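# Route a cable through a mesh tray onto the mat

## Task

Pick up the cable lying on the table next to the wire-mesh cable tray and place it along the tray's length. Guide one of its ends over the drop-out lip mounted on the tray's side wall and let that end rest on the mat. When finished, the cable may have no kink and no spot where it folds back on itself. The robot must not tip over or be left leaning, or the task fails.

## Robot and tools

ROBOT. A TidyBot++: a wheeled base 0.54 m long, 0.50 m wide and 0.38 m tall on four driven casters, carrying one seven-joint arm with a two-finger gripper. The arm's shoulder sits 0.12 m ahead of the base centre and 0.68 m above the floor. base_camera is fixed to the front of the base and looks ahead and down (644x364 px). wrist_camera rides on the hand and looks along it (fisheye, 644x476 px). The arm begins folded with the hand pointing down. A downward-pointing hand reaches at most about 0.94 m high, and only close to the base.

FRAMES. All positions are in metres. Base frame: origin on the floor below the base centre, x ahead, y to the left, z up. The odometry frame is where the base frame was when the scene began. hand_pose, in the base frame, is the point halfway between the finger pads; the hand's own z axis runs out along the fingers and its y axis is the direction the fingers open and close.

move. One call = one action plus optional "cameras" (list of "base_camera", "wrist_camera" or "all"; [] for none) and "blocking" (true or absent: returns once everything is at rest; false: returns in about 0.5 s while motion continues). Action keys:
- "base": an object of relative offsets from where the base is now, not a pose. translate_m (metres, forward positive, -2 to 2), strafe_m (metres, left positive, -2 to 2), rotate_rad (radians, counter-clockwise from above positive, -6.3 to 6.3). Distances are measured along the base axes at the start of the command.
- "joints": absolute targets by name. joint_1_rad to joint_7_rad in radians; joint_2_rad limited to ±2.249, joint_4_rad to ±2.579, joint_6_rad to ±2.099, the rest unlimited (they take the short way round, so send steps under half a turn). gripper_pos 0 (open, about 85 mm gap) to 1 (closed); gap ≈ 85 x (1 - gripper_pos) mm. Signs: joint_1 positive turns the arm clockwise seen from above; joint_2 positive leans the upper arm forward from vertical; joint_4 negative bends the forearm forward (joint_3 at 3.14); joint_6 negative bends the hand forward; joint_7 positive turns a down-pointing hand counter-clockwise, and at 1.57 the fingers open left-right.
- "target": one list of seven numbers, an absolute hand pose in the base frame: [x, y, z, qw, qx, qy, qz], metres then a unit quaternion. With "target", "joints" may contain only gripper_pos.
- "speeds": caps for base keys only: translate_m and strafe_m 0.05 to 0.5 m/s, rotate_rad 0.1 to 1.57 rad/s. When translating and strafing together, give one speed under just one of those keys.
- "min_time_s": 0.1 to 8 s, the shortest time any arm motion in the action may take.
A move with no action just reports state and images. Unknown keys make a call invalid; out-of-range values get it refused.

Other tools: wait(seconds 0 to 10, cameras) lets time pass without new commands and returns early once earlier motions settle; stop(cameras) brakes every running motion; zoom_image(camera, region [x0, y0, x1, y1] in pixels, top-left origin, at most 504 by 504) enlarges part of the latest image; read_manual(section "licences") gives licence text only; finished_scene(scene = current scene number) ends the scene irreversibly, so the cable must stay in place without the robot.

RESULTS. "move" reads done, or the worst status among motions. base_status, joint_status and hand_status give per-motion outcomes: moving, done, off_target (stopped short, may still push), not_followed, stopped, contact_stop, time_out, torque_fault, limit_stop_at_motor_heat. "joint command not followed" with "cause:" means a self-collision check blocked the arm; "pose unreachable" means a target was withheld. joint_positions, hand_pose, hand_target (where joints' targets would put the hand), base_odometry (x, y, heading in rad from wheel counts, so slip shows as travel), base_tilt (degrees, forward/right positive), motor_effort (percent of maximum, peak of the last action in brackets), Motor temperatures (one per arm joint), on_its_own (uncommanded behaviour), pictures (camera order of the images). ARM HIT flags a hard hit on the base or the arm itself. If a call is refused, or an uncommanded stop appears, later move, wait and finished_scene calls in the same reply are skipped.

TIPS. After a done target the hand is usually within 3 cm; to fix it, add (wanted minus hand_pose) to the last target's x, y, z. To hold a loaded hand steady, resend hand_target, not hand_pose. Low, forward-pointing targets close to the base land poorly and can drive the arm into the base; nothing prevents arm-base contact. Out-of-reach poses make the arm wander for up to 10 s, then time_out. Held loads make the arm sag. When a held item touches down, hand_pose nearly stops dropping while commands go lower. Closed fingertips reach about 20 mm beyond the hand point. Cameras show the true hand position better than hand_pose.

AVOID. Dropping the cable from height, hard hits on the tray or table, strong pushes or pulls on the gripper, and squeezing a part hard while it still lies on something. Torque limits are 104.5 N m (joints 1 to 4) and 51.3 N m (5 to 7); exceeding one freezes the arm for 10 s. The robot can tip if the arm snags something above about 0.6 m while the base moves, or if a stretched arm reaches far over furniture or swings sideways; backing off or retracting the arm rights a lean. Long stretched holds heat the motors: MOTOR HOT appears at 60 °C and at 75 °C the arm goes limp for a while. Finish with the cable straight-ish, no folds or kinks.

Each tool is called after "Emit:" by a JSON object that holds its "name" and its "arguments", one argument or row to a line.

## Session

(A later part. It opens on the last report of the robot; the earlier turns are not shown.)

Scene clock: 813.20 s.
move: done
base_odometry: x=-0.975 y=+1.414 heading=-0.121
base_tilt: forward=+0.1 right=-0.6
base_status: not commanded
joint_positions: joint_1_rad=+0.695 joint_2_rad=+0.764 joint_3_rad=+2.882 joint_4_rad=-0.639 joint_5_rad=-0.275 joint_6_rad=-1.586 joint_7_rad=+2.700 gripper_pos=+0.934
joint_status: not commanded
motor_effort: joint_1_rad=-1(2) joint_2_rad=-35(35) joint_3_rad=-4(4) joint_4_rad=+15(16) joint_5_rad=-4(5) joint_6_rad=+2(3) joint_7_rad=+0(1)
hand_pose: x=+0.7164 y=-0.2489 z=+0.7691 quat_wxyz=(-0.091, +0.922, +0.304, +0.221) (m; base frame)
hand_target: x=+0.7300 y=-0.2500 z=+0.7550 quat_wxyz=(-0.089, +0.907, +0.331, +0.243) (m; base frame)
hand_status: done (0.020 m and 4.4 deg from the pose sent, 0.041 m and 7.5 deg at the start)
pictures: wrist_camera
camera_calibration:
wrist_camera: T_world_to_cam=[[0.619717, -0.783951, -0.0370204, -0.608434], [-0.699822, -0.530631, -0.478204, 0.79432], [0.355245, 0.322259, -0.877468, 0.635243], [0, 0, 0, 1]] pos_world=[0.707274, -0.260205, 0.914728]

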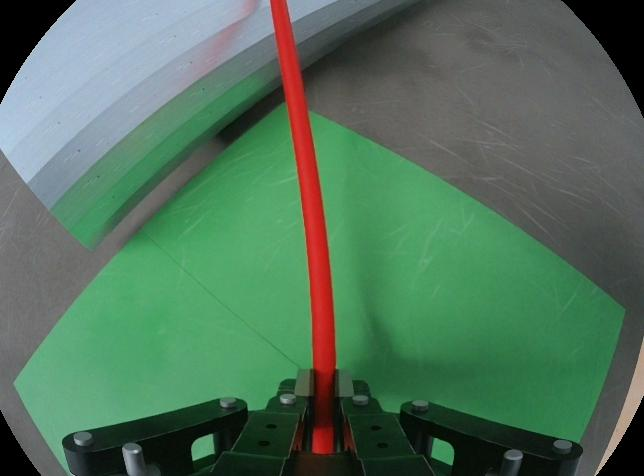

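Emit:
{"name": "move", "arguments": {
  "target": [0.72, -0.25, 0.735, -0.089, 0.907, 0.331, 0.243],
  "min_time_s": 1.5,
  "cameras": ["wrist_camera"]
}}

Scene clock: 821.07 s.
move: done
base_odometry: x=-0.975 y=+1.414 heading=-0.121
base_tilt: forward=+0.1 right=-0.6
base_status: not commanded
joint_positions: joint_1_rad=+0.718 joint_2_rad=+0.745 joint_3_rad=+2.863 joint_4_rad=-0.749 joint_5_rad=-0.275 joint_6_rad=-1.496 joint_7_rad=+2.742 gripper_pos=+0.934
joint_status: not commanded
motor_effort: joint_1_rad=+0(1) joint_2_rad=-29(35) joint_3_rad=-1(4) joint_4_rad=+12(15) joint_5_rad=-1(4) joint_6_rad=+1(2) joint_7_rad=-1(1)
hand_pose: x=+0.7153 y=-0.2486 z=+0.7494 quat_wxyz=(-0.089, +0.919, +0.308, +0.227) (m; base frame)
hand_target: x=+0.7200 y=-0.2500 z=+0.7350 quat_wxyz=(-0.089, +0.907, +0.331, +0.243) (m; base frame)
hand_status: done (0.015 m and 3.5 deg from the pose sent, 0.034 m and 4.4 deg at the start)
pictures: wrist_camera
camera_calibration:
wrist_camera: T_world_to_cam=[[0.626782, -0.778719, -0.0272009, -0.619329], [-0.688414, -0.537068, -0.487487, 0.781605], [0.365007, 0.324274, -0.872706, 0.608149], [0, 0, 0, 1]] pos_world=[0.704274, -0.259715, 0.894912]

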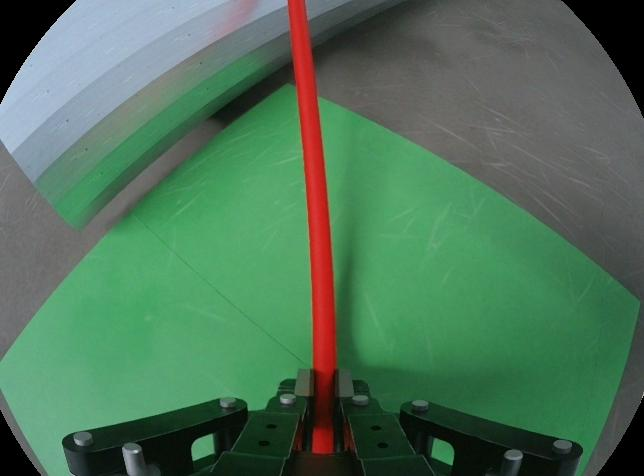

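Release and back off.

Emit:
{"name": "move", "arguments": {
  "joints": {"gripper_pos": 0.5}
}}

Emit:
{"name": "move", "arguments": {
  "target": [0.68, -0.25, 0.90, -0.089, 0.907, 0.331, 0.243],
  "min_time_s": 1.5
}}

Emit:
{"name": "move", "arguments": {
  "target": [0.45, -0.1, 0.97, 0, 0.906, 0, 0.423],
  "cameras": ["wrist_camera"]
}}

Scene clock: 826.93 s.
move: done
base_odometry: x=-0.975 y=+1.414 heading=-0.121
base_tilt: forward=+0.1 right=-0.6
base_status: not commanded
joint_positions: joint_1_rad=+0.719 joint_2_rad=+0.744 joint_3_rad=+2.862 joint_4_rad=-0.755 joint_5_rad=-0.275 joint_6_rad=-1.496 joint_7_rad=+2.743 gripper_pos=+0.500
joint_status: all done
motor_effort: joint_1_rad=+0(1) joint_2_rad=-30(31) joint_3_rad=-2(3) joint_4_rad=+13(14) joint_5_rad=-2(2) joint_6_rad=+1(2) joint_7_rad=-1(1)
hand_pose: x=+0.7140 y=-0.2475 z=+0.7474 quat_wxyz=(-0.092, +0.920, +0.308, +0.225) (m; base frame)
hand_target: x=+0.7200 y=-0.2500 z=+0.7350 quat_wxyz=(-0.089, +0.907, +0.331, +0.243) (m; base frame)
hand_status: not commanded
pictures: none

Scene clock: 837.37 s.
move: time_out
base_odometry: x=-0.975 y=+1.414 heading=-0.121
base_tilt: forward=+0.1 right=-0.6
base_status: not commanded
joint_positions: joint_1_rad=+0.670 joint_2_rad=+0.854 joint_3_rad=+2.926 joint_4_rad=-0.039 joint_5_rad=-0.343 joint_6_rad=-2.049 joint_7_rad=+2.570 gripper_pos=+0.500
joint_status: not commanded
motor_effort: joint_1_rad=-1(6) joint_2_rad=-34(41) joint_3_rad=-2(5) joint_4_rad=+12(17) joint_5_rad=-3(5) joint_6_rad=+3(4) joint_7_rad=+0(1)
hand_pose: x=+0.6776 y=-0.2528 z=+0.8846 quat_wxyz=(-0.083, +0.918, +0.308, +0.233) (m; base frame)
hand_target: x=+0.6774 y=-0.2516 z=+0.8842 quat_wxyz=(-0.085, +0.918, +0.309, +0.232) (m; base frame)
hand_status: time_out (0.016 m and 3.2 deg from the pose sent, 0.156 m and 3.6 deg at the start; a joint's target at an end of its range on 150 of 300 steps)
pictures: none

not run: a stop that you did not command came earlier in this reply.

Emit:
{"name": "move", "arguments": {
  "target": [0.45, -0.1, 0.95, 0, 0.906, 0, 0.423],
  "cameras": ["wrist_camera"]
}}

Emit:
{"name": "zoom_image", "arguments": {
  "camera": "wrist_camera",
  "region": [150, 0, 450, 250]
}}

Scene clock: 843.77 s.
move: done
base_odometry: x=-0.975 y=+1.414 heading=-0.121
base_tilt: forward=+0.1 right=-0.6
base_status: not commanded
joint_positions: joint_1_rad=-0.122 joint_2_rad=-0.495 joint_3_rad=+3.495 joint_4_rad=-1.694 joint_5_rad=-0.112 joint_6_rad=-1.107 joint_7_rad=+1.933 gripper_pos=+0.500
joint_status: not commanded
motor_effort: joint_1_rad=-1(2) joint_2_rad=+0(36) joint_3_rad=-2(3) joint_4_rad=+17(18) joint_5_rad=-2(4) joint_6_rad=+6(7) joint_7_rad=+0(1)
hand_pose: x=+0.4446 y=-0.0751 z=+0.9542 quat_wxyz=(-0.019, +0.910, +0.042, +0.413) (m; base frame)
hand_target: x=+0.4500 y=-0.1000 z=+0.9500 quat_wxyz=(+0.000, +0.906, +0.000, +0.423) (m; base frame)
hand_status: done (0.026 m and 5.4 deg from the pose sent, 0.282 m and 42.8 deg at the start)
pictures: wrist_camera
camera_calibration:
wrist_camera: T_world_to_cam=[[0.115733, -0.993269, 0.00483537, -0.128573], [-0.641933, -0.0785096, -0.76273, 1.06462], [0.757976, 0.0851693, -0.646698, 0.421194], [0, 0, 0, 1]] pos_world=[0.379039, -0.0799978, 1.08502]

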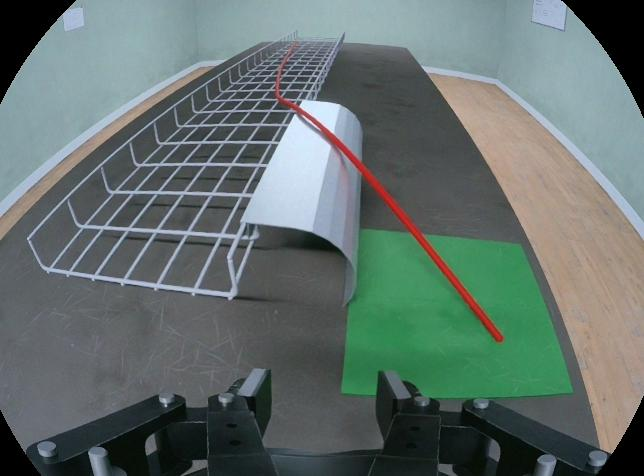

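Scaled by 1.680.

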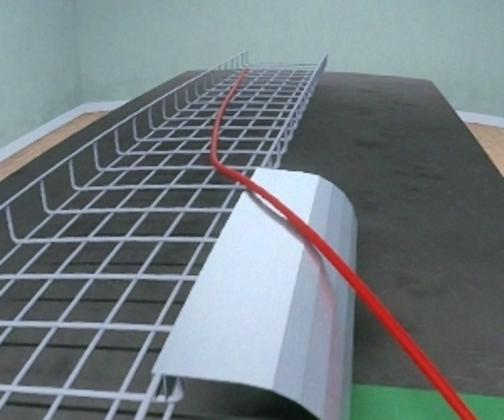

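Emit:
{"name": "move", "arguments": {
  "target": [0.72, 0.12, 0.94, 0, 0.88, 0, 0.475],
  "cameras": ["wrist_camera"]
}}

Emit:
{"name": "zoom_image", "arguments": {
  "camera": "wrist_camera",
  "region": [200, 20, 500, 270]
}}

Scene clock: 854.63 s.
move: done
base_odometry: x=-0.975 y=+1.414 heading=-0.121
base_tilt: forward=+0.1 right=-0.6
base_status: not commanded
joint_positions: joint_1_rad=-0.308 joint_2_rad=+0.106 joint_3_rad=+3.133 joint_4_rad=-1.461 joint_5_rad=+0.370 joint_6_rad=-0.761 joint_7_rad=+1.113 gripper_pos=+0.500
joint_status: not commanded
motor_effort: joint_1_rad=-1(2) joint_2_rad=-20(22) joint_3_rad=+0(3) joint_4_rad=+18(19) joint_5_rad=+3(3) joint_6_rad=+7(8) joint_7_rad=-1(1)
hand_pose: x=+0.6986 y=+0.1095 z=+0.9020 quat_wxyz=(+0.009, +0.906, +0.008, +0.424) (m; base frame)
hand_target: x=+0.7200 y=+0.1200 z=+0.9400 quat_wxyz=(+0.000, +0.880, +0.000, +0.475) (m; base frame)
hand_status: done (0.045 m and 6.7 deg from the pose sent, 0.338 m and 9.5 deg at the start)
pictures: wrist_camera
camera_calibration:
wrist_camera: T_world_to_cam=[[0.0308961, -0.999055, 0.0305782, 0.0624296], [-0.627649, -0.0432011, -0.777296, 1.20162], [0.777883, 0.00482299, -0.628391, 0.157507], [0, 0, 0, 1]] pos_world=[0.629748, 0.113522, 1.03109]

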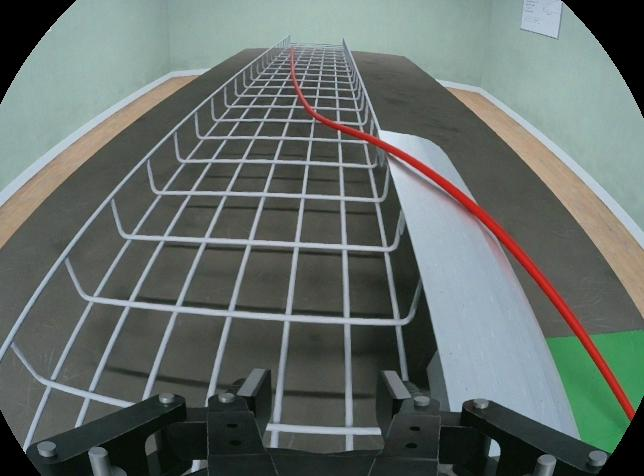

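Scaled by 1.680.

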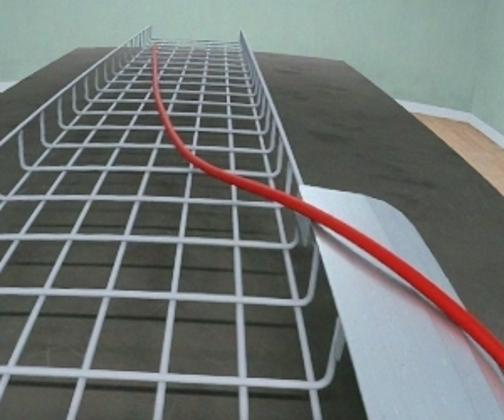

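Emit:
{"name": "finished_scene", "arguments": {
  "scene": 1
}}

The scene is finished: the task was done.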